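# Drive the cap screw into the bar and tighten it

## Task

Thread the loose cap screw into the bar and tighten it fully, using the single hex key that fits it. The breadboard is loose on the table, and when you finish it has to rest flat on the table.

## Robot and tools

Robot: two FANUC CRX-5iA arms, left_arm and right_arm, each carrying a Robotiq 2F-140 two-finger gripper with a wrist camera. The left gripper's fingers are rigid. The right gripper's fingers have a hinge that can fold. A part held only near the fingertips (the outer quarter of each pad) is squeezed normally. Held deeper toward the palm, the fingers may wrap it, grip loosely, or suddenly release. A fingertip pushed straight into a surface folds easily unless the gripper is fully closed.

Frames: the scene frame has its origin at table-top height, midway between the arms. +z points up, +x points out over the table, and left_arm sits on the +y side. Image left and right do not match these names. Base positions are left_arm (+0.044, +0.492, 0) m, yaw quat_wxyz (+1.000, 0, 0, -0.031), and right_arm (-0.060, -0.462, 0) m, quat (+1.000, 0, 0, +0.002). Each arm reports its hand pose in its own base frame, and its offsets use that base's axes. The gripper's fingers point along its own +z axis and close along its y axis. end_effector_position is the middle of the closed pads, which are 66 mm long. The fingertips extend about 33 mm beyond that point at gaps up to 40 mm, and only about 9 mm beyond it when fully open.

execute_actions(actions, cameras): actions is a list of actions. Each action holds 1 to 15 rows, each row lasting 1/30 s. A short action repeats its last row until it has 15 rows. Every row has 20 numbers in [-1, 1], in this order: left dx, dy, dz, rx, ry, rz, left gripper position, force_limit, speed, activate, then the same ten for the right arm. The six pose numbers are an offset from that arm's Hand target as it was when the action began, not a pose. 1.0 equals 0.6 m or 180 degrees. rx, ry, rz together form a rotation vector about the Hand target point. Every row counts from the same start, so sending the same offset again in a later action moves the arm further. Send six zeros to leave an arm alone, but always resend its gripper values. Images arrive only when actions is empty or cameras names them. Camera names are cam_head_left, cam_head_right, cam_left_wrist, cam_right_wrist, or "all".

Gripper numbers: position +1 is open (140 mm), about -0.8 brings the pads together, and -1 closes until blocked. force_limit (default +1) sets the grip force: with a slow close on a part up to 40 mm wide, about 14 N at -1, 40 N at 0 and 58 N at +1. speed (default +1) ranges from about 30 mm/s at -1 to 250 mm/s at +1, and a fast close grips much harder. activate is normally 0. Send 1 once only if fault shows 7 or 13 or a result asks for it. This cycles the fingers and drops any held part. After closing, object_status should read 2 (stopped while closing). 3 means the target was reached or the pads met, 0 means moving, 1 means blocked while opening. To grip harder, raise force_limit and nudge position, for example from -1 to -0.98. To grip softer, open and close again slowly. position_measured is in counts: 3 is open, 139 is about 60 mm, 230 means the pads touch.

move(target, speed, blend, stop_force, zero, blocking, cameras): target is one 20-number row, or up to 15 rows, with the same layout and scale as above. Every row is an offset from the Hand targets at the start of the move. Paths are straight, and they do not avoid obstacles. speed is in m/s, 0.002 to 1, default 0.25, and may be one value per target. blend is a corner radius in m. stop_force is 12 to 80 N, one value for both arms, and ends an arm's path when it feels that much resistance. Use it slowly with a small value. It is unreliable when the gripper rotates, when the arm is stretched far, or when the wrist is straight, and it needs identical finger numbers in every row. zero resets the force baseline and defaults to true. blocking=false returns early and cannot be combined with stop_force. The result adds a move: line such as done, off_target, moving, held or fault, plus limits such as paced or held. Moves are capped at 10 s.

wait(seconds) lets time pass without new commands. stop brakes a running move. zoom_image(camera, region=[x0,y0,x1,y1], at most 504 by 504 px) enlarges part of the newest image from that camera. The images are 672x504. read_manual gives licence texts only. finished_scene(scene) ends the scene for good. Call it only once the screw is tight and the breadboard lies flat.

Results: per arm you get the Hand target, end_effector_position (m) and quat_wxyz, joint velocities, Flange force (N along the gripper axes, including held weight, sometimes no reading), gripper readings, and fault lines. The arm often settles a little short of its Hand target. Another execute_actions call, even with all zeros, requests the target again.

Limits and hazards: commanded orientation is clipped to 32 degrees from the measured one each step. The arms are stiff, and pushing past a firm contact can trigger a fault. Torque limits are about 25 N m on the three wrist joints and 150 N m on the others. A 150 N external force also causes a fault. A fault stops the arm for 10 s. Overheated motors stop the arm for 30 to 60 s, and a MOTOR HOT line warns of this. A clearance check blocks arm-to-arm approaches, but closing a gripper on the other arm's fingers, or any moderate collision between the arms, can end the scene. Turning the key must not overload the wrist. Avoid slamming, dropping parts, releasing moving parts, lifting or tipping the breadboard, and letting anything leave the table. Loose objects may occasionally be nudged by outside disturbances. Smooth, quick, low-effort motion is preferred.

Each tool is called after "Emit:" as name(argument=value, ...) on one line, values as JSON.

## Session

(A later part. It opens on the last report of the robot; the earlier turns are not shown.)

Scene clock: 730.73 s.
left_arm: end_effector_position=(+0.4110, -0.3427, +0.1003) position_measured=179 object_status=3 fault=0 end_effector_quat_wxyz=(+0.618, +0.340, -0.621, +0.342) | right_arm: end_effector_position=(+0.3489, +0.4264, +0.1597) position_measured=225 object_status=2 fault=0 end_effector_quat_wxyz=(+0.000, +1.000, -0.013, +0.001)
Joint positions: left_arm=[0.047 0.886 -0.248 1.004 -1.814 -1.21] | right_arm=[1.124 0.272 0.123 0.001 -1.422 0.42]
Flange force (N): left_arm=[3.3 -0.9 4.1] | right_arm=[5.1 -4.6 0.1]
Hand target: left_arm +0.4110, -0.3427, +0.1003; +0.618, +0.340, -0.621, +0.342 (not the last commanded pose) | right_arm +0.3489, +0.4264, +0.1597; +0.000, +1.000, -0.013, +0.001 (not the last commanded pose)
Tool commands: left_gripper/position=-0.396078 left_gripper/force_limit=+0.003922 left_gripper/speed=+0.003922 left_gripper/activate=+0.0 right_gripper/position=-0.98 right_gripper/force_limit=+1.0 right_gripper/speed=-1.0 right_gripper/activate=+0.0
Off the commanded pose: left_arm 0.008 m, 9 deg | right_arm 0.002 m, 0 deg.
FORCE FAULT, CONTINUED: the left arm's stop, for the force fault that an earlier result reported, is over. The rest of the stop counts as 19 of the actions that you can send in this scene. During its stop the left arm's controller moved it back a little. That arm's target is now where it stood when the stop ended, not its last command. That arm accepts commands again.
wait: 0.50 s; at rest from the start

Emit:
move(target=[[0.033, 0.05, 0.12, 0, 0, 0, -0.4, 0, 0, 0, -0.0015, -0.0055, 0, 0, 0, 0, -0.98, 1, -1, 0], [-0.0153, -0.1403, 0.0828, 0.1399, -0.1369, -0.1298, -0.4, 0, 0, 0, -0.0015, -0.0055, 0, 0, 0, 0, -0.98, 1, -1, 0]], speed=0.15, blend=[0.02, 0], cameras=["cam_left_wrist", "cam_head_left"])

Emit:
zoom_image(camera="cam_left_wrist", region=[290, 80, 450, 280])

Scene clock: 738.17 s.
left_arm: end_effector_position=(+0.4019, -0.4268, +0.1500) position_measured=179 object_status=3 fault=0 end_effector_quat_wxyz=(-0.441, -0.255, +0.850, -0.134) | right_arm: end_effector_position=(+0.3480, +0.4231, +0.1597) position_measured=225 object_status=2 fault=0 end_effector_quat_wxyz=(+0.000, +1.000, -0.013, +0.001)
Joint positions: left_arm=[-0.243 0.731 0.233 0.665 -1.782 -0.851] | right_arm=[1.123 0.264 0.113 0.001 -1.42 0.421]
Flange force (N): left_arm=[-7.2 -10.8 -1.1] | right_arm=[4.7 -5.1 0.4]
Hand target: left_arm +0.4018, -0.4268, +0.1500; -0.441, -0.255, +0.850, -0.134 | right_arm +0.3480, +0.4231, +0.1597; +0.000, +1.000, -0.013, +0.001
Off the commanded pose: left_arm 0.000 m, 0 deg | right_arm 0.000 m, 0 deg.
move: done
Images, in order (width x height): cam_head_left 672x504, cam_left_wrist 672x504.

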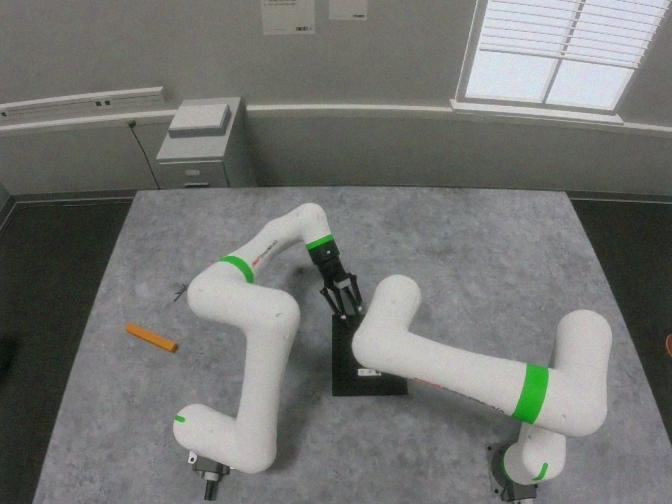

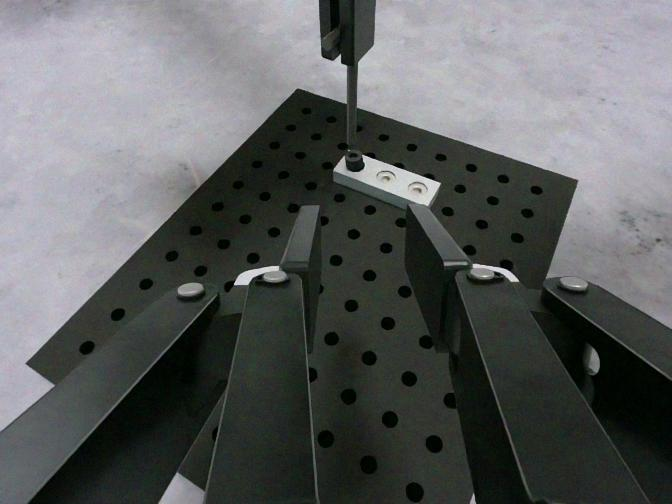

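Scaled by 2.520 from the camera's image (finer frame: 960x720).

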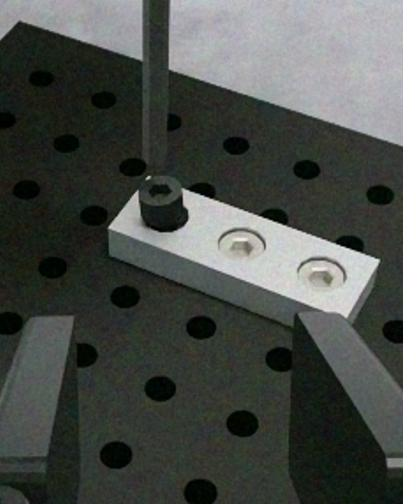

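Emit:
zoom_image(camera="cam_left_wrist", region=[330, 110, 390, 180])

Scaled by 7.200 from the camera's image (finer frame: 960x720).

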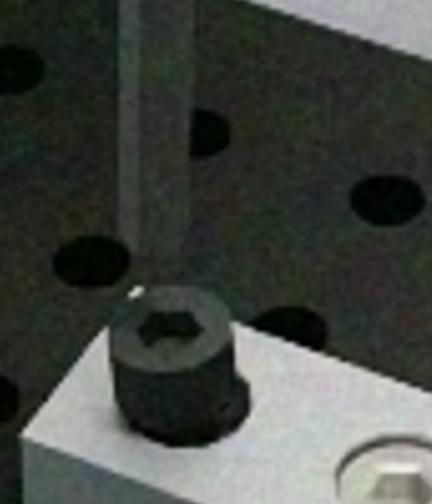

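Emit:
move(target=[0, 0, 0, 0, 0, 0, -0.4, 0, 0, 0, 0.0017, 0.0028, -0.0083, 0, 0, 0, -0.98, 1, -1, 0], speed=0.05, cameras=["cam_left_wrist"])

Emit:
zoom_image(camera="cam_left_wrist", region=[330, 110, 390, 180])

Scene clock: 760.83 s.
left_arm: end_effector_position=(+0.4018, -0.4268, +0.1500) position_measured=179 object_status=3 fault=0 end_effector_quat_wxyz=(-0.441, -0.255, +0.850, -0.134) | right_arm: end_effector_position=(+0.3490, +0.4248, +0.1547) position_measured=225 object_status=2 fault=0 end_effector_quat_wxyz=(+0.000, +1.000, -0.013, +0.001)
Joint positions: left_arm=[-0.243 0.731 0.233 0.665 -1.782 -0.851] | right_arm=[1.123 0.271 0.109 0.001 -1.41 0.422]
Flange force (N): left_arm=[-6.3 -5.9 2.4] | right_arm=[5.2 -4.6 0.8]
Hand target: left_arm +0.4018, -0.4268, +0.1500; -0.441, -0.255, +0.850, -0.134 | right_arm +0.3490, +0.4248, +0.1547; +0.000, +1.000, -0.013, +0.001
Off the commanded pose: left_arm 0.000 m, 0 deg | right_arm 0.000 m, 0 deg.
move: done

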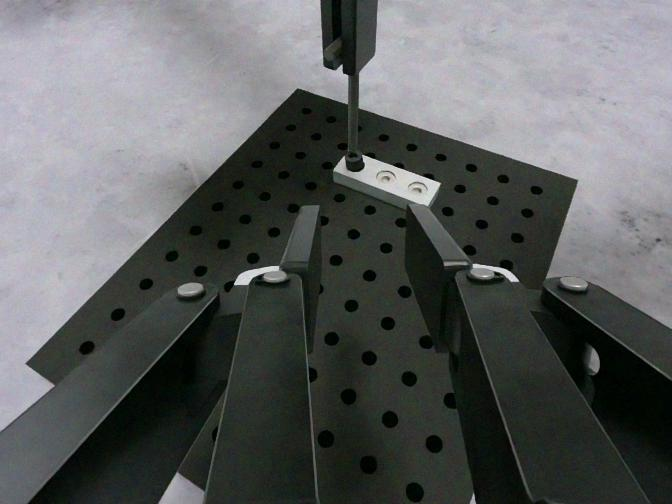

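Scaled by 7.200 from the camera's image (finer frame: 960x720).

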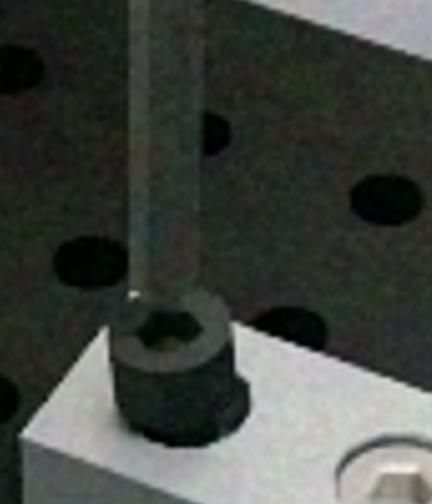

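Emit:
move(target=[0, 0, 0, 0, 0, 0, -0.4, 0, 0, 0, 0, 0, -0.0217, 0, 0, 0, -0.98, 1, -1, 0], speed=0.01, stop_force=12, cameras=["cam_left_wrist"])

Emit:
zoom_image(camera="cam_left_wrist", region=[330, 110, 390, 180])

Scene clock: 768.20 s.
left_arm: end_effector_position=(+0.4018, -0.4268, +0.1500) position_measured=179 object_status=3 fault=0 end_effector_quat_wxyz=(-0.441, -0.255, +0.850, -0.134) | right_arm: end_effector_position=(+0.3491, +0.4248, +0.1481) position_measured=225 object_status=2 fault=0 end_effector_quat_wxyz=(+0.000, +1.000, -0.013, +0.001)
Joint positions: left_arm=[-0.243 0.731 0.233 0.665 -1.782 -0.851] | right_arm=[1.123 0.273 0.097 0.002 -1.394 0.422]
Flange force (N): left_arm=[-6.3 -6.6 1.8] | right_arm=[3.1 -2.6 -20.2]
Hand target: left_arm +0.4018, -0.4268, +0.1500; -0.441, -0.255, +0.850, -0.134 | right_arm +0.3491, +0.4248, +0.1481; +0.000, +1.000, -0.013, +0.001 (not the last commanded pose)
Off the commanded pose: left_arm 0.000 m, 0 deg | right_arm 0.006 m, 0 deg.
move: contact (right_arm)

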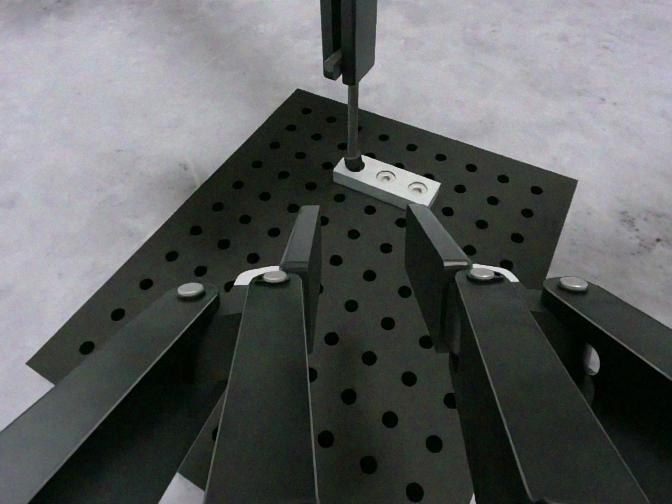

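Scaled by 7.200 from the camera's image (finer frame: 960x720).

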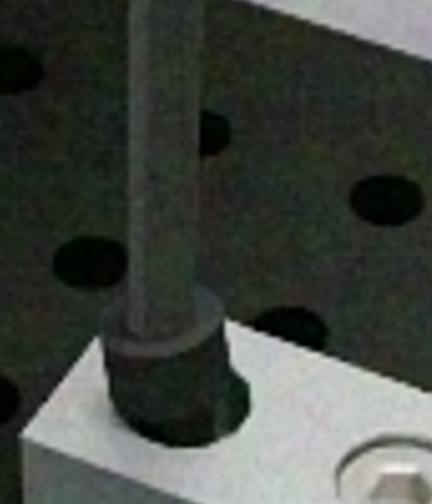

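Emit:
move(target=[-0.2387, 0.1185, 0, 0, 0, 0.3333, -0.4, 0, 0, 0, 0, 0, 0.0058, 0, 0, 0, -0.98, 1, -1, 0], speed=0.2, cameras=["cam_left_wrist"])

Emit:
zoom_image(camera="cam_left_wrist", region=[320, 110, 400, 190])

Scene clock: 789.27 s.
left_arm: end_effector_position=(+0.2587, -0.3558, +0.1500) position_measured=179 object_status=3 fault=0 end_effector_quat_wxyz=(+0.315, +0.645, -0.609, +0.337) | right_arm: end_effector_position=(+0.3491, +0.4248, +0.1516) position_measured=225 object_status=2 fault=0 end_effector_quat_wxyz=(+0.000, +1.000, -0.013, +0.001)
Joint positions: left_arm=[-0.056 -0.372 -1.138 1.166 -1.084 -0.631] | right_arm=[1.123 0.272 0.104 0.002 -1.402 0.422]
Flange force (N): left_arm=[-2.3 -3.7 10.8] | right_arm=[5.5 -4.5 0.7]
Hand target: left_arm +0.2586, -0.3557, +0.1500; +0.315, +0.645, -0.609, +0.337 | right_arm +0.3491, +0.4248, +0.1516; +0.000, +1.000, -0.013, +0.001
Off the commanded pose: left_arm 0.000 m, 0 deg | right_arm 0.000 m, 0 deg.
move: done

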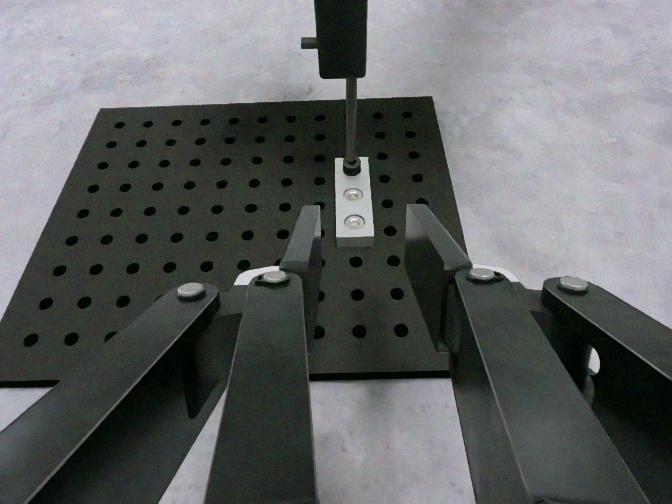

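Scaled by 6.300 from the camera's image (finer frame: 960x720).

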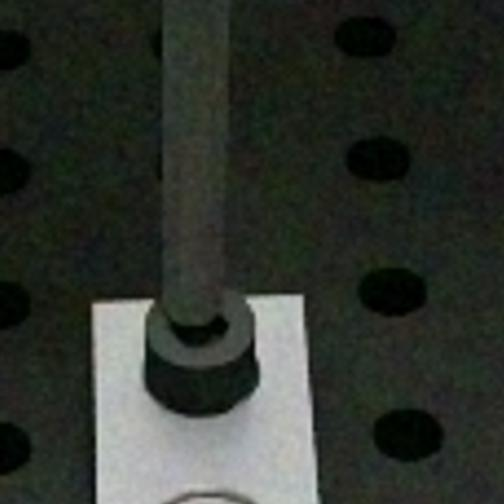

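Emit:
zoom_image(camera="cam_left_wrist", region=[332, 140, 372, 180])

Scaled by 12.600 from the camera's image (finer frame: 960x720).

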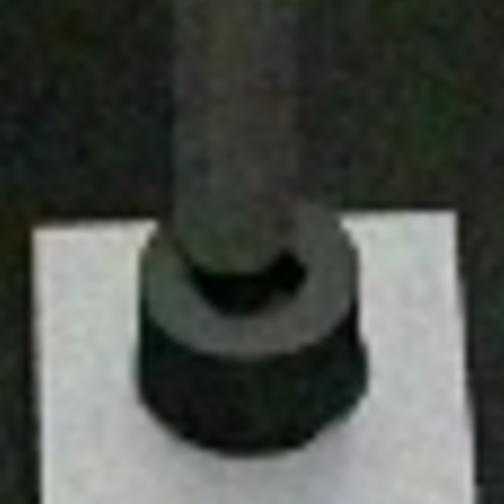

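Emit:
move(target=[[0, 0, 0, 0, 0, 0, -0.4, 0, 0, 0, -0.0008, -0.0004, 0, 0, 0, 0, -0.98, 1, -1, 0], [0, 0, 0, 0, 0, 0, -0.4, 0, 0, 0, -0.0008, -0.0004, -0.015, 0, 0, 0, -0.98, 1, -1, 0]], speed=0.01, stop_force=12, cameras=["cam_left_wrist"])

Emit:
zoom_image(camera="cam_left_wrist", region=[332, 140, 372, 180])

Scene clock: 806.30 s.
left_arm: end_effector_position=(+0.2586, -0.3557, +0.1500) position_measured=179 object_status=3 fault=0 end_effector_quat_wxyz=(+0.315, +0.645, -0.609, +0.337) | right_arm: end_effector_position=(+0.3487, +0.4247, +0.1498) position_measured=225 object_status=2 fault=0 end_effector_quat_wxyz=(+0.000, +1.000, -0.013, +0.001)
Joint positions: left_arm=[-0.056 -0.372 -1.138 1.166 -1.084 -0.63] | right_arm=[1.123 0.271 0.098 0.002 -1.397 0.421]
Flange force (N): left_arm=[-2.5 -4.1 11.4] | right_arm=[5.7 -5.6 -19.1]
Hand target: left_arm +0.2586, -0.3557, +0.1500; +0.315, +0.645, -0.609, +0.337 | right_arm +0.3487, +0.4247, +0.1498; +0.000, +1.000, -0.013, +0.001 (not the last commanded pose)
Off the commanded pose: left_arm 0.000 m, 0 deg | right_arm 0.007 m, 0 deg.
move: contact (right_arm); path passed 1 of 2 targets

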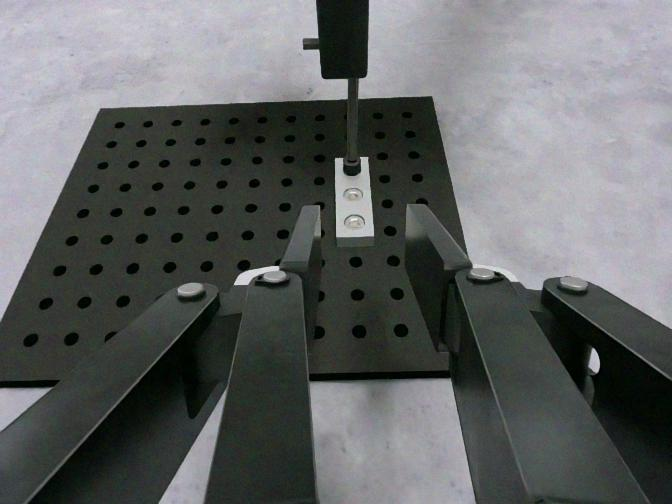

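Scaled by 12.600 from the camera's image (finer frame: 960x720).

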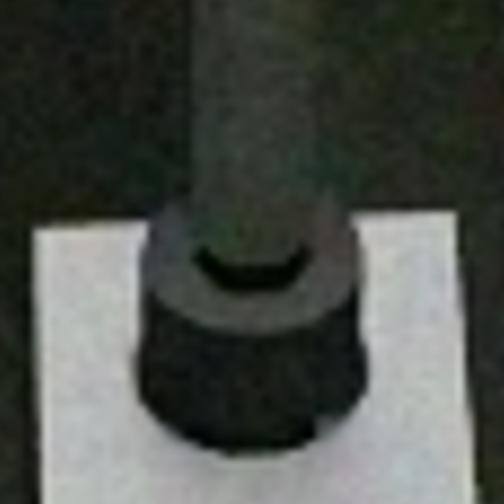

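Emit:
move(target=[[0, 0, 0, 0, 0, 0, -0.4, 0, 0, 0, 0, 0, 0.003, 0, 0, 0, -0.98, 1, -1, 0], [0, 0, 0, 0, 0, 0, -0.4, 0, 0, 0, 0, 0.0042, 0.003, 0, 0, 0, -0.98, 1, -1, 0]], speed=0.03, cameras=[])

Emit:
move(target=[0, 0, 0, 0, 0, 0, -0.4, 0, 0, 0, 0, 0, -0.013, 0, 0, 0, -0.98, 1, -1, 0], speed=0.01, stop_force=12, cameras=["cam_left_wrist"])

Emit:
zoom_image(camera="cam_left_wrist", region=[332, 140, 372, 180])

Scene clock: 814.83 s.
left_arm: end_effector_position=(+0.2586, -0.3557, +0.1500) position_measured=179 object_status=3 fault=0 end_effector_quat_wxyz=(+0.315, +0.645, -0.609, +0.337) | right_arm: end_effector_position=(+0.3486, +0.4272, +0.1516) position_measured=225 object_status=2 fault=0 end_effector_quat_wxyz=(+0.000, +1.000, -0.013, +0.001)
Joint positions: left_arm=[-0.056 -0.372 -1.138 1.166 -1.084 -0.63] | right_arm=[1.125 0.275 0.108 0.002 -1.403 0.419]
Flange force (N): left_arm=[-2.4 -3.9 11.4] | right_arm=[4.0 -3.8 0.6]
Hand target: left_arm +0.2586, -0.3557, +0.1500; +0.315, +0.645, -0.609, +0.337 | right_arm +0.3487, +0.4272, +0.1516; +0.000, +1.000, -0.013, +0.001
Off the commanded pose: left_arm 0.000 m, 0 deg | right_arm 0.000 m, 0 deg.
move: done

Scene clock: 816.37 s.
left_arm: end_effector_position=(+0.2586, -0.3557, +0.1500) position_measured=179 object_status=3 fault=0 end_effector_quat_wxyz=(+0.315, +0.645, -0.609, +0.337) | right_arm: end_effector_position=(+0.3488, +0.4273, +0.1457) position_measured=225 object_status=2 fault=0 end_effector_quat_wxyz=(+0.000, +1.000, -0.013, +0.001)
Joint positions: left_arm=[-0.056 -0.372 -1.138 1.166 -1.084 -0.63] | right_arm=[1.125 0.278 0.097 0.002 -1.389 0.419]
Flange force (N): left_arm=[-2.4 -3.7 11.6] | right_arm=[6.3 -5.9 -25.3]
Hand target: left_arm +0.2586, -0.3557, +0.1500; +0.315, +0.645, -0.609, +0.337 | right_arm +0.3488, +0.4273, +0.1457; +0.000, +1.000, -0.013, +0.001 (not the last commanded pose)
Off the commanded pose: left_arm 0.000 m, 0 deg | right_arm 0.002 m, 0 deg.
move: contact (right_arm)

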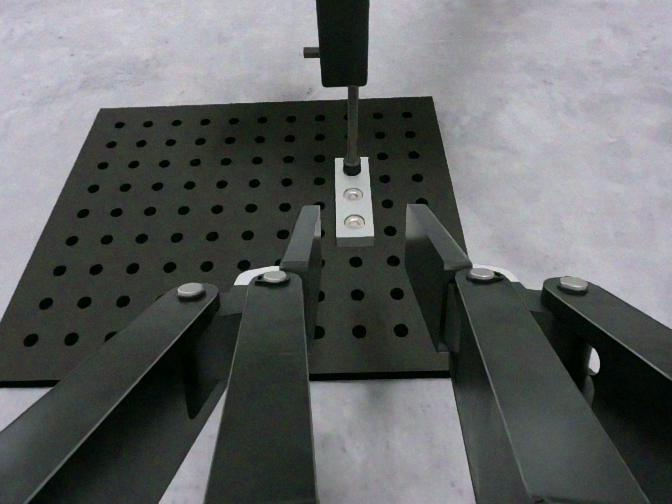

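Scaled by 12.600 from the camera's image (finer frame: 960x720).

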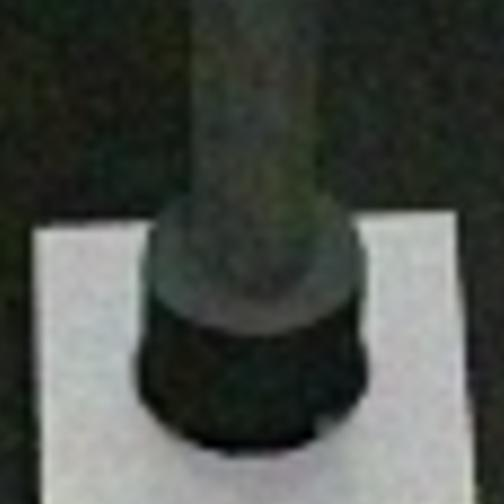

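Emit:
move(target=[[0, 0, 0, 0, 0, 0, -0.4, 0, 0, 0, -0.0005, -0.0052, 0, 0, 0, -0.1667, -0.98, 1, -1, 0], [0, 0, 0, 0, 0, 0, -0.4, 0, 0, 0, -0.00355, -0.0095, 0, 0, 0, -0.3333, -0.98, 1, -1, 0], [0, 0, 0, 0, 0, 0, -0.4, 0, 0, 0, -0.0083, -0.0117, 0, 0, 0, -0.5, -0.98, 1, -1, 0]], speed=0.3, blend=[0.03, 0.03, 0], cameras=["cam_left_wrist", "cam_right_wrist"])

Emit:
zoom_image(camera="cam_left_wrist", region=[322, 130, 382, 190])

Scene clock: 842.83 s.
left_arm: end_effector_position=(+0.2586, -0.3557, +0.1500) position_measured=179 object_status=3 fault=0 end_effector_quat_wxyz=(+0.315, +0.645, -0.609, +0.337) | right_arm: end_effector_position=(+0.3438, +0.4203, +0.1457) position_measured=225 object_status=2 fault=0 end_effector_quat_wxyz=(+0.001, +0.698, -0.716, +0.001)
Joint positions: left_arm=[-0.056 -0.372 -1.138 1.166 -1.084 -0.63] | right_arm=[1.128 0.259 0.074 0.001 -1.387 -1.154]
Flange force (N): left_arm=[-2.6 -4.0 11.3] | right_arm=[-7.3 -3.6 -16.6]
Hand target: left_arm +0.2586, -0.3557, +0.1500; +0.315, +0.645, -0.609, +0.337 | right_arm +0.3438, +0.4203, +0.1457; +0.001, +0.698, -0.716, +0.001
Off the commanded pose: left_arm 0.000 m, 0 deg | right_arm 0.000 m, 0 deg.
move: done

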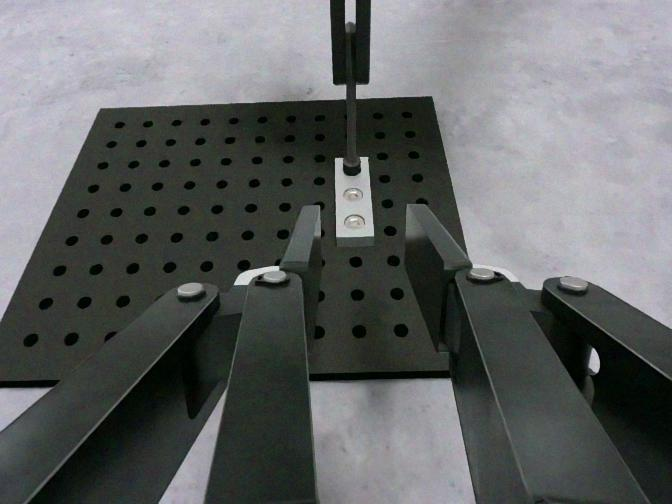

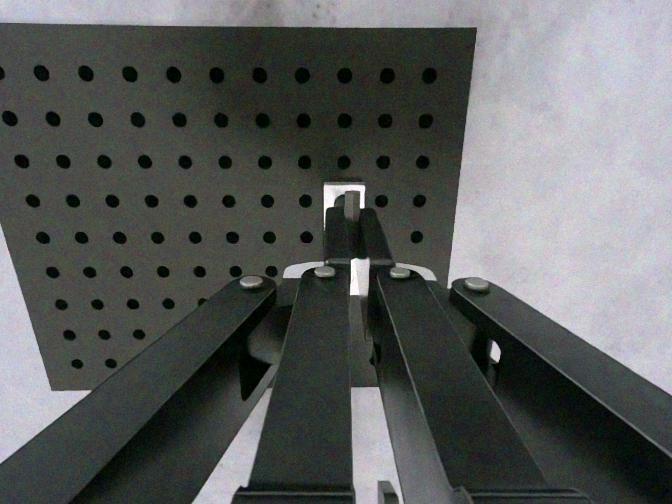

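Scaled by 8.400 from the camera's image (finer frame: 960x720).

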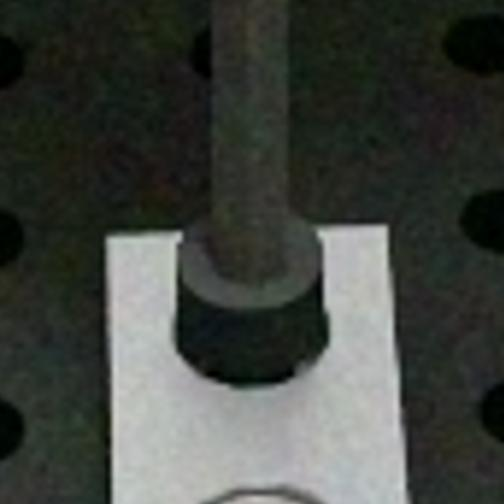

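Emit:
move(target=[[0, 0, 0, 0, 0, 0, -0.4, 0, 0, 0, -0.0052, 0.0005, -0.0002, 0, 0, -0.1667, -0.98, 1, -1, 0], [0, 0, 0, 0, 0, 0, -0.4, 0, 0, 0, -0.0095, 0.00355, -0.0004, 0, 0, -0.3333, -0.98, 1, -1, 0], [0, 0, 0, 0, 0, 0, -0.4, 0, 0, 0, -0.01167, 0.00833, -0.0006, 0, 0, -0.5, -0.98, 1, -1, 0], [0, 0, 0, 0, 0, 0, -0.4, 0, 0, 0, -0.01117, 0.01355, -0.0008, 0, 0, -0.6667, -0.98, 1, -1, 0], [0, 0, 0, 0, 0, 0, -0.4, 0, 0, 0, -0.00812, 0.01783, -0.001, 0, 0, -0.8333, -0.98, 1, -1, 0]], speed=0.5, blend=[0.03, 0.03, 0.03, 0.03, 0], cameras=["cam_left_wrist"])

Emit:
zoom_image(camera="cam_left_wrist", region=[322, 130, 382, 190])

Scene clock: 854.70 s.
left_arm: end_effector_position=(+0.2586, -0.3557, +0.1500) position_measured=179 object_status=3 fault=0 end_effector_quat_wxyz=(+0.315, +0.645, -0.609, +0.337) | right_arm: end_effector_position=(+0.3390, +0.4310, +0.1451) position_measured=225 object_status=2 fault=0 end_effector_quat_wxyz=(-0.001, +0.511, +0.859, +0.000)
Joint positions: left_arm=[-0.056 -0.372 -1.138 1.166 -1.084 -0.63] | right_arm=[1.142 0.271 0.088 -0.002 -1.387 -3.786]
Flange force (N): left_arm=[-2.6 -3.4 11.2] | right_arm=[0.9 9.6 -4.4]
Hand target: left_arm +0.2586, -0.3557, +0.1500; +0.315, +0.645, -0.609, +0.337 | right_arm +0.3390, +0.4310, +0.1451; -0.001, +0.511, +0.859, +0.000
Off the commanded pose: left_arm 0.000 m, 0 deg | right_arm 0.000 m, 0 deg.
move: done

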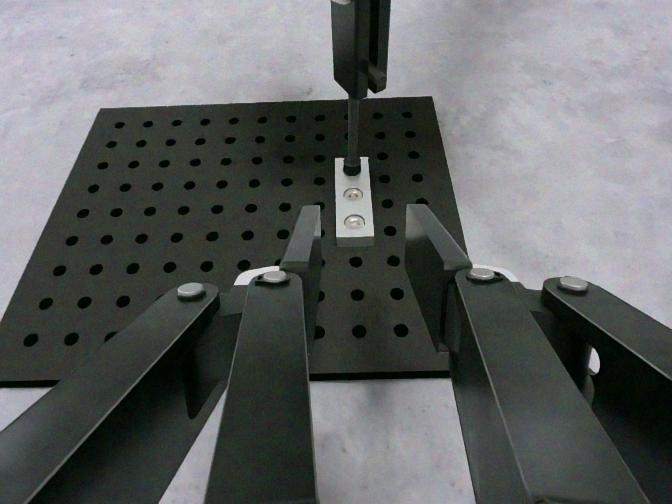

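Scaled by 8.400 from the camera's image (finer frame: 960x720).

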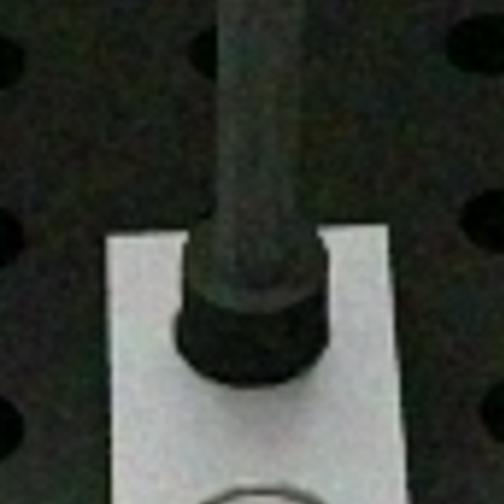

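Emit:
move(target=[[0, 0, 0, 0, 0, 0, -0.4, 0, 0, 0, 0, 0, 0.0117, 0, 0, 0, -0.98, 1, -1, 0], [0, 0, 0, 0, 0, 0, -0.4, 0, 0, 0, -0.001, -0.003, 0.0117, 0, 0, 0.6667, -0.98, 1, -1, 0], [0, 0, 0, 0, 0, 0, -0.4, 0, 0, 0, -0.002, -0.006, 0.0117, 0, 0, -0.6667, -0.98, 1, -1, 0], [0, 0, 0, 0, 0, 0, -0.4, 0, 0, 0, -0.003, -0.008, 0.0117, 0, 0, 0, -0.98, 1, -1, 0], [0, 0, 0, 0, 0, 0, -0.4, 0, 0, 0, -0.00355, -0.0095, 0.0117, 0, 0, 0.3333, -0.98, 1, -1, 0]], speed=[0.05, 0.9, 0.9, 0.9, 0.9], blend=[0, 0.03, 0.03, 0.03, 0], cameras=[])

Emit:
move(target=[0, 0, 0, 0, 0, 0, -0.4, 0, 0, 0, 0, 0, -0.0134, 0, 0, 0, -0.98, 1, -1, 0], speed=0.02, stop_force=12, cameras=["cam_left_wrist"])

Emit:
zoom_image(camera="cam_left_wrist", region=[322, 130, 382, 190])

Scene clock: 886.43 s.
left_arm: end_effector_position=(+0.2586, -0.3557, +0.1500) position_measured=179 object_status=3 fault=0 end_effector_quat_wxyz=(+0.315, +0.645, -0.609, +0.337) | right_arm: end_effector_position=(+0.3368, +0.4253, +0.1521) position_measured=225 object_status=2 fault=0 end_effector_quat_wxyz=(-0.001, +0.013, +1.000, +0.000)
Joint positions: left_arm=[-0.056 -0.372 -1.138 1.166 -1.084 -0.63] | right_arm=[1.142 0.255 0.085 -0.002 -1.402 3.545]
Flange force (N): left_arm=[-2.2 -3.9 12.0] | right_arm=[-4.0 3.5 1.4]
Hand target: left_arm +0.2586, -0.3557, +0.1500; +0.315, +0.645, -0.609, +0.337 | right_arm +0.3368, +0.4253, +0.1521; -0.001, +0.013, +1.000, +0.000
Off the commanded pose: left_arm 0.000 m, 0 deg | right_arm 0.000 m, 0 deg.
move: done

Scene clock: 887.30 s.
left_arm: end_effector_position=(+0.2586, -0.3557, +0.1500) position_measured=179 object_status=3 fault=0 end_effector_quat_wxyz=(+0.315, +0.645, -0.609, +0.337) | right_arm: end_effector_position=(+0.3369, +0.4254, +0.1483) position_measured=225 object_status=2 fault=0 end_effector_quat_wxyz=(-0.001, +0.013, +1.000, +0.000)
Joint positions: left_arm=[-0.056 -0.372 -1.138 1.166 -1.084 -0.63] | right_arm=[1.142 0.257 0.078 -0.002 -1.393 3.545]
Flange force (N): left_arm=[-2.2 -4.3 11.8] | right_arm=[-1.4 7.7 -34.4]
Hand target: left_arm +0.2586, -0.3557, +0.1500; +0.315, +0.645, -0.609, +0.337 | right_arm +0.3369, +0.4254, +0.1483; -0.001, +0.013, +1.000, +0.000 (not the last commanded pose)
Off the commanded pose: left_arm 0.000 m, 0 deg | right_arm 0.004 m, 0 deg.
move: contact (right_arm)

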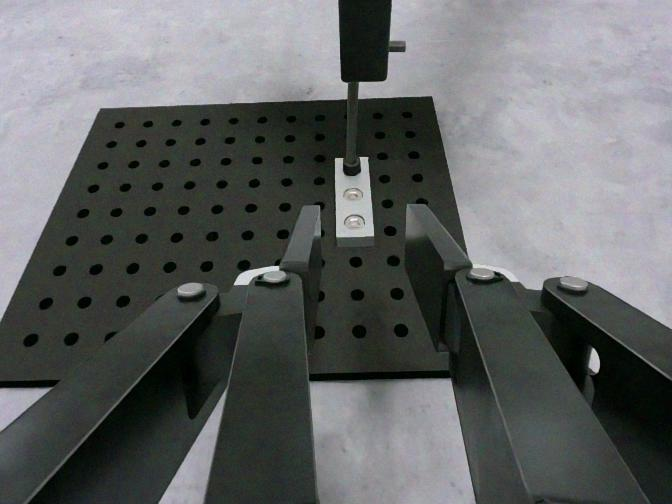

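Scaled by 8.400 from the camera's image (finer frame: 960x720).

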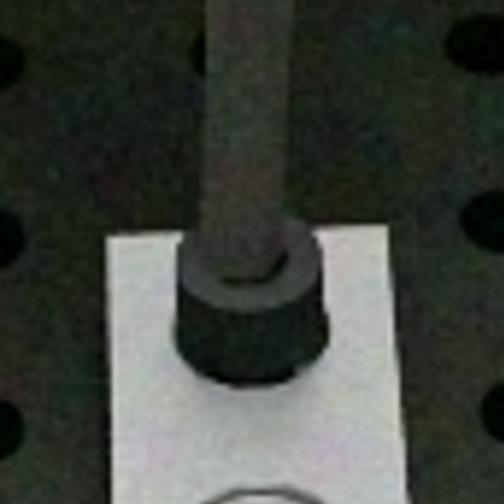

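Emit:
move(target=[[0, 0, 0, 0, 0, 0, -0.4, 0, 0, 0, 0, 0, 0.003, 0, 0, 0, -0.98, 1, -1, 0], [0, 0, 0, 0, 0, 0, -0.4, 0, 0, 0, -0.0008, 0.0025, 0.003, 0, 0, 0, -0.98, 1, -1, 0]], speed=0.03, cameras=[])

Emit:
move(target=[0, 0, 0, 0, 0, 0, -0.4, 0, 0, 0, 0, 0, -0.012, 0, 0, 0, -0.98, 1, -1, 0], speed=0.015, stop_force=12, cameras=["cam_left_wrist"])

Emit:
zoom_image(camera="cam_left_wrist", region=[322, 130, 382, 190])

Scene clock: 900.47 s.
left_arm: end_effector_position=(+0.2586, -0.3557, +0.1500) position_measured=179 object_status=3 fault=0 end_effector_quat_wxyz=(+0.315, +0.645, -0.609, +0.337) | right_arm: end_effector_position=(+0.3364, +0.4268, +0.1501) position_measured=225 object_status=2 fault=0 end_effector_quat_wxyz=(-0.001, +0.013, +1.000, +0.000)
Joint positions: left_arm=[-0.056 -0.372 -1.138 1.166 -1.084 -0.63] | right_arm=[1.143 0.258 0.084 -0.002 -1.397 3.543]
Flange force (N): left_arm=[-2.7 -3.8 11.6] | right_arm=[-3.1 4.1 0.2]
Hand target: left_arm +0.2586, -0.3557, +0.1500; +0.315, +0.645, -0.609, +0.337 | right_arm +0.3364, +0.4269, +0.1501; -0.001, +0.013, +1.000, +0.000
Off the commanded pose: left_arm 0.000 m, 0 deg | right_arm 0.000 m, 0 deg.
move: done

Scene clock: 901.20 s.
left_arm: end_effector_position=(+0.2586, -0.3557, +0.1500) position_measured=179 object_status=3 fault=0 end_effector_quat_wxyz=(+0.315, +0.645, -0.609, +0.337) | right_arm: end_effector_position=(+0.3365, +0.4270, +0.1485) position_measured=225 object_status=2 fault=0 end_effector_quat_wxyz=(-0.001, +0.013, +1.000, +0.000)
Joint positions: left_arm=[-0.056 -0.372 -1.138 1.166 -1.084 -0.63] | right_arm=[1.144 0.259 0.081 -0.002 -1.393 3.543]
Flange force (N): left_arm=[-2.6 -3.6 11.3] | right_arm=[-2.9 5.9 -27.2]
Hand target: left_arm +0.2586, -0.3557, +0.1500; +0.315, +0.645, -0.609, +0.337 | right_arm +0.3365, +0.4270, +0.1485; -0.001, +0.013, +1.000, +0.000 (not the last commanded pose)
Off the commanded pose: left_arm 0.000 m, 0 deg | right_arm 0.006 m, 0 deg.
move: contact (right_arm)

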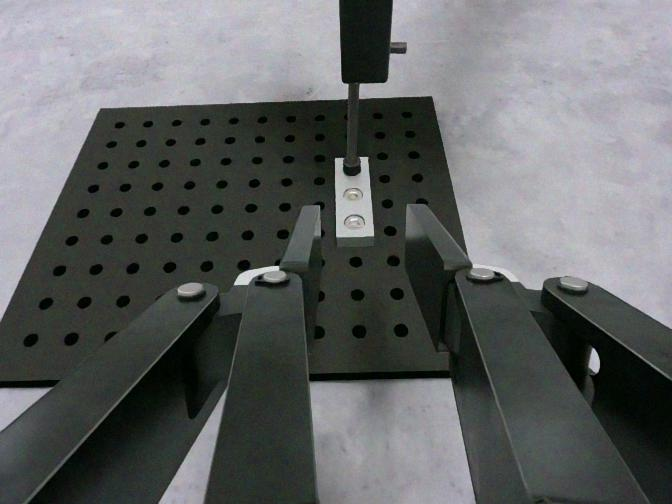

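Scaled by 8.400 from the camera's image (finer frame: 960x720).

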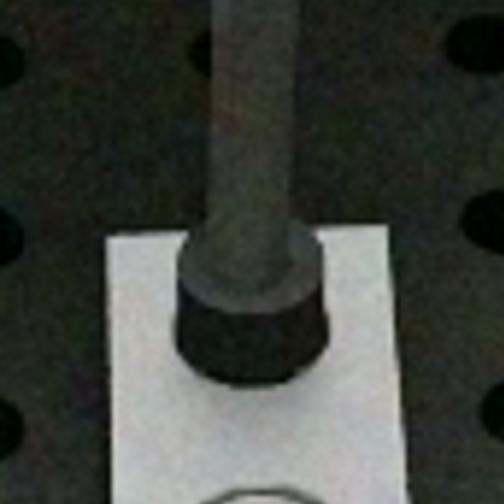

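Emit:
move(target=[[0, 0, 0, 0, 0, 0, -0.4, 0, 0, 0, 0, 0, 0.0017, 0, 0, 0, -0.98, 1, -1, 0], [0, 0, 0, 0, 0, 0, -0.4, 0, 0, 0, -0.0006, 0, 0.0017, 0, 0, 0, -0.98, 1, -1, 0], [0, 0, 0, 0, 0, 0, -0.4, 0, 0, 0, -0.0006, 0, -0.0085, 0, 0, 0, -0.98, 1, -1, 0]], speed=0.015, stop_force=12, cameras=[])

Scene clock: 914.30 s.
left_arm: end_effector_position=(+0.2586, -0.3557, +0.1500) position_measured=179 object_status=3 fault=0 end_effector_quat_wxyz=(+0.315, +0.645, -0.609, +0.337) | right_arm: end_effector_position=(+0.3364, +0.4268, +0.1489) position_measured=225 object_status=2 fault=0 end_effector_quat_wxyz=(-0.001, +0.013, +1.000, +0.000)
Joint positions: left_arm=[-0.056 -0.372 -1.138 1.166 -1.084 -0.63] | right_arm=[1.144 0.259 0.082 -0.002 -1.395 3.543]
Flange force (N): left_arm=[-2.2 -4.0 11.6] | right_arm=[-4.0 4.3 -8.0]
Hand target: left_arm +0.2586, -0.3557, +0.1500; +0.315, +0.645, -0.609, +0.337 | right_arm +0.3364, +0.4268, +0.1489; -0.001, +0.013, +1.000, +0.000 (not the last commanded pose)
Off the commanded pose: left_arm 0.000 m, 0 deg | right_arm 0.005 m, 0 deg.
move: contact (right_arm); path passed 0 of 3 targets

Emit:
move(target=[[0, 0, 0, 0, 0, 0, -0.4, 0, 0, 0, 0, 0, 0.0015, 0, 0, 0, -0.98, 1, -1, 0], [0, 0, 0, 0, 0, 0, -0.4, 0, 0, 0, -0.0005, 0, 0.0015, 0, 0, 0, -0.98, 1, -1, 0]], speed=0.03, cameras=[])

Emit:
move(target=[0, 0, 0, 0, 0, 0, -0.4, 0, 0, 0, 0, 0, -0.0117, 0, 0, 0, -0.98, 1, -1, 0], speed=0.015, stop_force=12, cameras=["cam_left_wrist"])

Emit:
zoom_image(camera="cam_left_wrist", region=[332, 140, 372, 180])

Scene clock: 918.37 s.
left_arm: end_effector_position=(+0.2586, -0.3557, +0.1500) position_measured=179 object_status=3 fault=0 end_effector_quat_wxyz=(+0.315, +0.645, -0.609, +0.337) | right_arm: end_effector_position=(+0.3361, +0.4268, +0.1498) position_measured=225 object_status=2 fault=0 end_effector_quat_wxyz=(-0.001, +0.013, +1.000, +0.000)
Joint positions: left_arm=[-0.056 -0.372 -1.138 1.166 -1.084 -0.63] | right_arm=[1.144 0.258 0.083 -0.002 -1.397 3.542]
Flange force (N): left_arm=[-2.2 -4.0 11.6] | right_arm=[-4.8 4.6 0.5]
Hand target: left_arm +0.2586, -0.3557, +0.1500; +0.315, +0.645, -0.609, +0.337 | right_arm +0.3361, +0.4268, +0.1498; -0.001, +0.013, +1.000, +0.000
Off the commanded pose: left_arm 0.000 m, 0 deg | right_arm 0.000 m, 0 deg.
move: done

Scene clock: 919.10 s.
left_arm: end_effector_position=(+0.2586, -0.3557, +0.1500) position_measured=179 object_status=3 fault=0 end_effector_quat_wxyz=(+0.315, +0.645, -0.609, +0.337) | right_arm: end_effector_position=(+0.3361, +0.4270, +0.1485) position_measured=225 object_status=2 fault=0 end_effector_quat_wxyz=(-0.001, +0.013, +1.000, +0.000)
Joint positions: left_arm=[-0.056 -0.372 -1.138 1.166 -1.084 -0.63] | right_arm=[1.144 0.258 0.08 -0.002 -1.393 3.542]
Flange force (N): left_arm=[-2.4 -3.6 11.5] | right_arm=[-2.8 5.9 -31.2]
Hand target: left_arm +0.2586, -0.3557, +0.1500; +0.315, +0.645, -0.609, +0.337 | right_arm +0.3361, +0.4270, +0.1484; -0.001, +0.013, +1.000, +0.000 (not the last commanded pose)
Off the commanded pose: left_arm 0.000 m, 0 deg | right_arm 0.006 m, 0 deg.
move: contact (right_arm)

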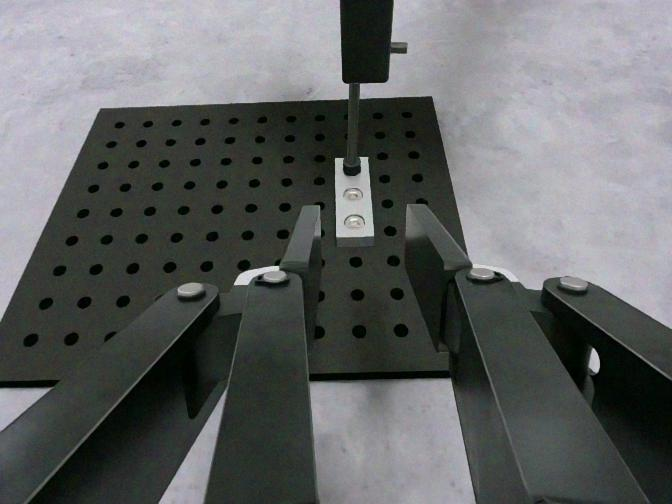

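Scaled by 12.600 from the camera's image (finer frame: 960x720).

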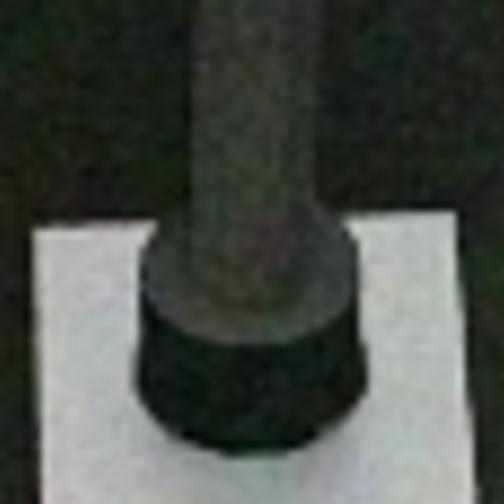

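Emit:
move(target=[[0, 0, 0, 0, 0, 0, -0.4, 0, 0, 0, 0, 0, 0.002, 0, 0, 0, -0.98, 1, -1, 0], [0, 0, 0, 0, 0, 0, -0.4, 0, 0, 0, 0.0004, 0.0008, 0.002, 0, 0, 0, -0.98, 1, -1, 0]], speed=0.03, cameras=[])

Emit:
move(target=[0, 0, 0, 0, 0, 0, -0.4, 0, 0, 0, 0, 0, -0.0117, 0, 0, 0, -0.98, 1, -1, 0], speed=0.015, stop_force=12, cameras=["cam_left_wrist"])

Emit:
zoom_image(camera="cam_left_wrist", region=[332, 140, 372, 180])

Scene clock: 925.53 s.
left_arm: end_effector_position=(+0.2586, -0.3557, +0.1500) position_measured=179 object_status=3 fault=0 end_effector_quat_wxyz=(+0.315, +0.645, -0.609, +0.337) | right_arm: end_effector_position=(+0.3364, +0.4274, +0.1496) position_measured=225 object_status=2 fault=0 end_effector_quat_wxyz=(-0.001, +0.013, +1.000, +0.000)
Joint positions: left_arm=[-0.056 -0.372 -1.138 1.166 -1.084 -0.63] | right_arm=[1.144 0.259 0.084 -0.002 -1.396 3.542]
Flange force (N): left_arm=[-2.7 -4.0 10.9] | right_arm=[-4.8 3.6 1.4]
Hand target: left_arm +0.2586, -0.3557, +0.1500; +0.315, +0.645, -0.609, +0.337 | right_arm +0.3364, +0.4274, +0.1496; -0.001, +0.013, +1.000, +0.000
Off the commanded pose: left_arm 0.000 m, 0 deg | right_arm 0.000 m, 0 deg.
move: done

Scene clock: 926.23 s.
left_arm: end_effector_position=(+0.2586, -0.3557, +0.1500) position_measured=179 object_status=3 fault=0 end_effector_quat_wxyz=(+0.315, +0.645, -0.609, +0.337) | right_arm: end_effector_position=(+0.3364, +0.4276, +0.1486) position_measured=225 object_status=2 fault=0 end_effector_quat_wxyz=(-0.001, +0.013, +1.000, +0.001)
Joint positions: left_arm=[-0.056 -0.372 -1.138 1.166 -1.084 -0.63] | right_arm=[1.144 0.259 0.082 -0.002 -1.393 3.542]
Flange force (N): left_arm=[-2.7 -3.9 11.2] | right_arm=[-2.7 5.4 -24.4]
Hand target: left_arm +0.2586, -0.3557, +0.1500; +0.315, +0.645, -0.609, +0.337 | right_arm +0.3364, +0.4276, +0.1486; -0.001, +0.013, +1.000, +0.001 (not the last commanded pose)
Off the commanded pose: left_arm 0.000 m, 0 deg | right_arm 0.006 m, 0 deg.
move: contact (right_arm)

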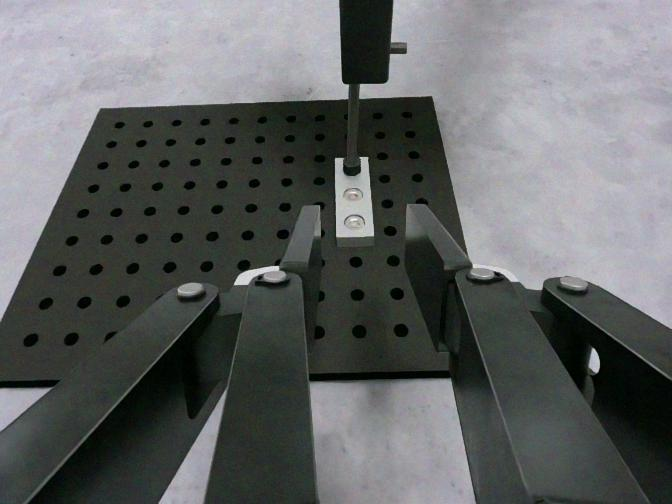

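Scaled by 12.600 from the camera's image (finer frame: 960x720).

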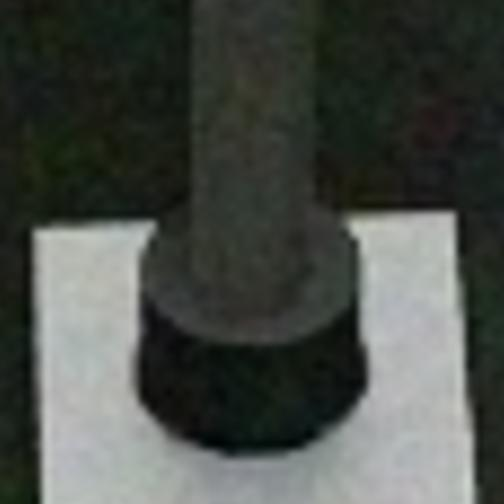

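Emit:
move(target=[[0, 0, 0, 0, 0, 0, -0.4, 0, 0, 0, 0, 0, 0.002, 0, 0, 0, -0.98, 1, -1, 0], [0, 0, 0, 0, 0, 0, -0.4, 0, 0, 0, 0, -0.0011, 0.002, 0, 0, 0.0139, -0.98, 1, -1, 0]], speed=0.03, cameras=[])

Emit:
move(target=[0, 0, 0, 0, 0, 0, -0.4, 0, 0, 0, 0, 0, -0.0117, 0, 0, 0, -0.98, 1, -1, 0], speed=0.015, stop_force=12, cameras=["cam_left_wrist"])

Emit:
zoom_image(camera="cam_left_wrist", region=[332, 140, 372, 180])

Scene clock: 935.97 s.
left_arm: end_effector_position=(+0.2586, -0.3557, +0.1500) position_measured=179 object_status=3 fault=0 end_effector_quat_wxyz=(+0.315, +0.645, -0.609, +0.337) | right_arm: end_effector_position=(+0.3364, +0.4269, +0.1498) position_measured=225 object_status=2 fault=0 end_effector_quat_wxyz=(-0.001, -0.009, +1.000, +0.001)
Joint positions: left_arm=[-0.056 -0.372 -1.138 1.166 -1.084 -0.63] | right_arm=[1.144 0.258 0.083 -0.002 -1.396 3.586]
Flange force (N): left_arm=[-2.5 -3.7 11.4] | right_arm=[-4.8 4.4 -0.1]
Hand target: left_arm +0.2586, -0.3557, +0.1500; +0.315, +0.645, -0.609, +0.337 | right_arm +0.3364, +0.4269, +0.1498; -0.001, -0.009, +1.000, +0.001
Off the commanded pose: left_arm 0.000 m, 0 deg | right_arm 0.000 m, 0 deg.
move: done

Scene clock: 936.70 s.
left_arm: end_effector_position=(+0.2586, -0.3557, +0.1500) position_measured=179 object_status=3 fault=0 end_effector_quat_wxyz=(+0.315, +0.645, -0.609, +0.337) | right_arm: end_effector_position=(+0.3365, +0.4270, +0.1485) position_measured=225 object_status=2 fault=0 end_effector_quat_wxyz=(-0.001, -0.009, +1.000, +0.001)
Joint positions: left_arm=[-0.056 -0.372 -1.138 1.166 -1.084 -0.63] | right_arm=[1.144 0.258 0.08 -0.002 -1.392 3.587]
Flange force (N): left_arm=[-2.9 -3.6 10.5] | right_arm=[-3.0 4.3 -27.1]
Hand target: left_arm +0.2586, -0.3557, +0.1500; +0.315, +0.645, -0.609, +0.337 | right_arm +0.3365, +0.4270, +0.1485; -0.001, -0.009, +1.000, +0.001 (not the last commanded pose)
Off the commanded pose: left_arm 0.000 m, 0 deg | right_arm 0.006 m, 0 deg.
move: contact (right_arm)

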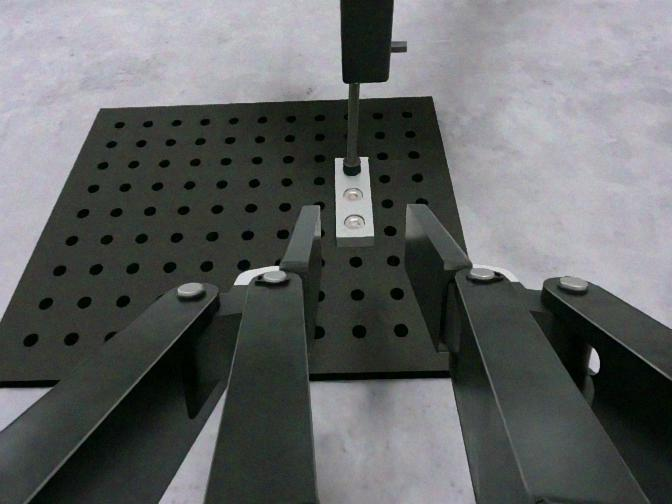

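Scaled by 12.600 from the camera's image (finer frame: 960x720).

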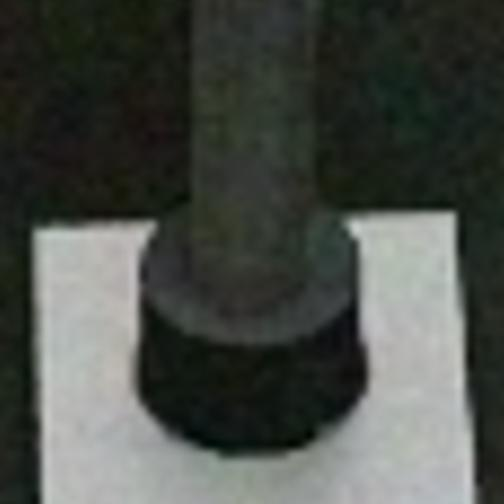

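Emit:
move(target=[0, 0, 0, 0, 0, 0, -0.4, 0, 0, 0, 0, 0, 0.0083, 0, 0, 0, -0.98, 1, -1, 0], speed=0.05, cameras=["cam_left_wrist"])

Emit:
zoom_image(camera="cam_left_wrist", region=[337, 145, 367, 175])

Scene clock: 943.60 s.
left_arm: end_effector_position=(+0.2586, -0.3557, +0.1500) position_measured=179 object_status=3 fault=0 end_effector_quat_wxyz=(+0.315, +0.645, -0.609, +0.337) | right_arm: end_effector_position=(+0.3365, +0.4270, +0.1535) position_measured=225 object_status=2 fault=0 end_effector_quat_wxyz=(-0.001, -0.009, +1.000, +0.001)
Joint positions: left_arm=[-0.056 -0.372 -1.138 1.166 -1.084 -0.63] | right_arm=[1.144 0.256 0.089 -0.002 -1.403 3.587]
Flange force (N): left_arm=[-2.5 -3.7 11.7] | right_arm=[-4.5 3.9 0.5]
Hand target: left_arm +0.2586, -0.3557, +0.1500; +0.315, +0.645, -0.609, +0.337 | right_arm +0.3365, +0.4270, +0.1535; -0.001, -0.009, +1.000, +0.001
Off the commanded pose: left_arm 0.000 m, 0 deg | right_arm 0.000 m, 0 deg.
move: done

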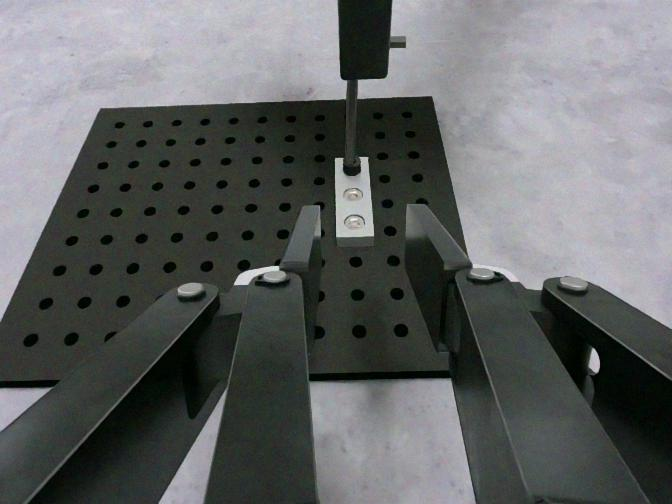

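Scaled by 16.800 from the camera's image (finer frame: 960x720).

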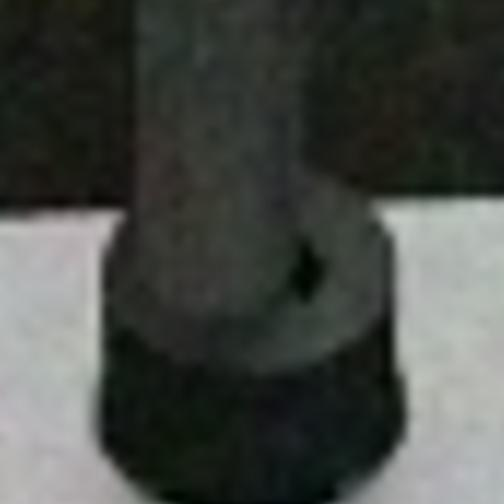

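Emit:
zoom_image(camera="cam_left_wrist", region=[310, 0, 420, 180])

Scaled by 2.800 from the camera's image (finer frame: 960x720).

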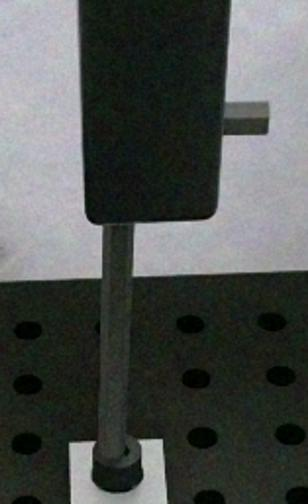

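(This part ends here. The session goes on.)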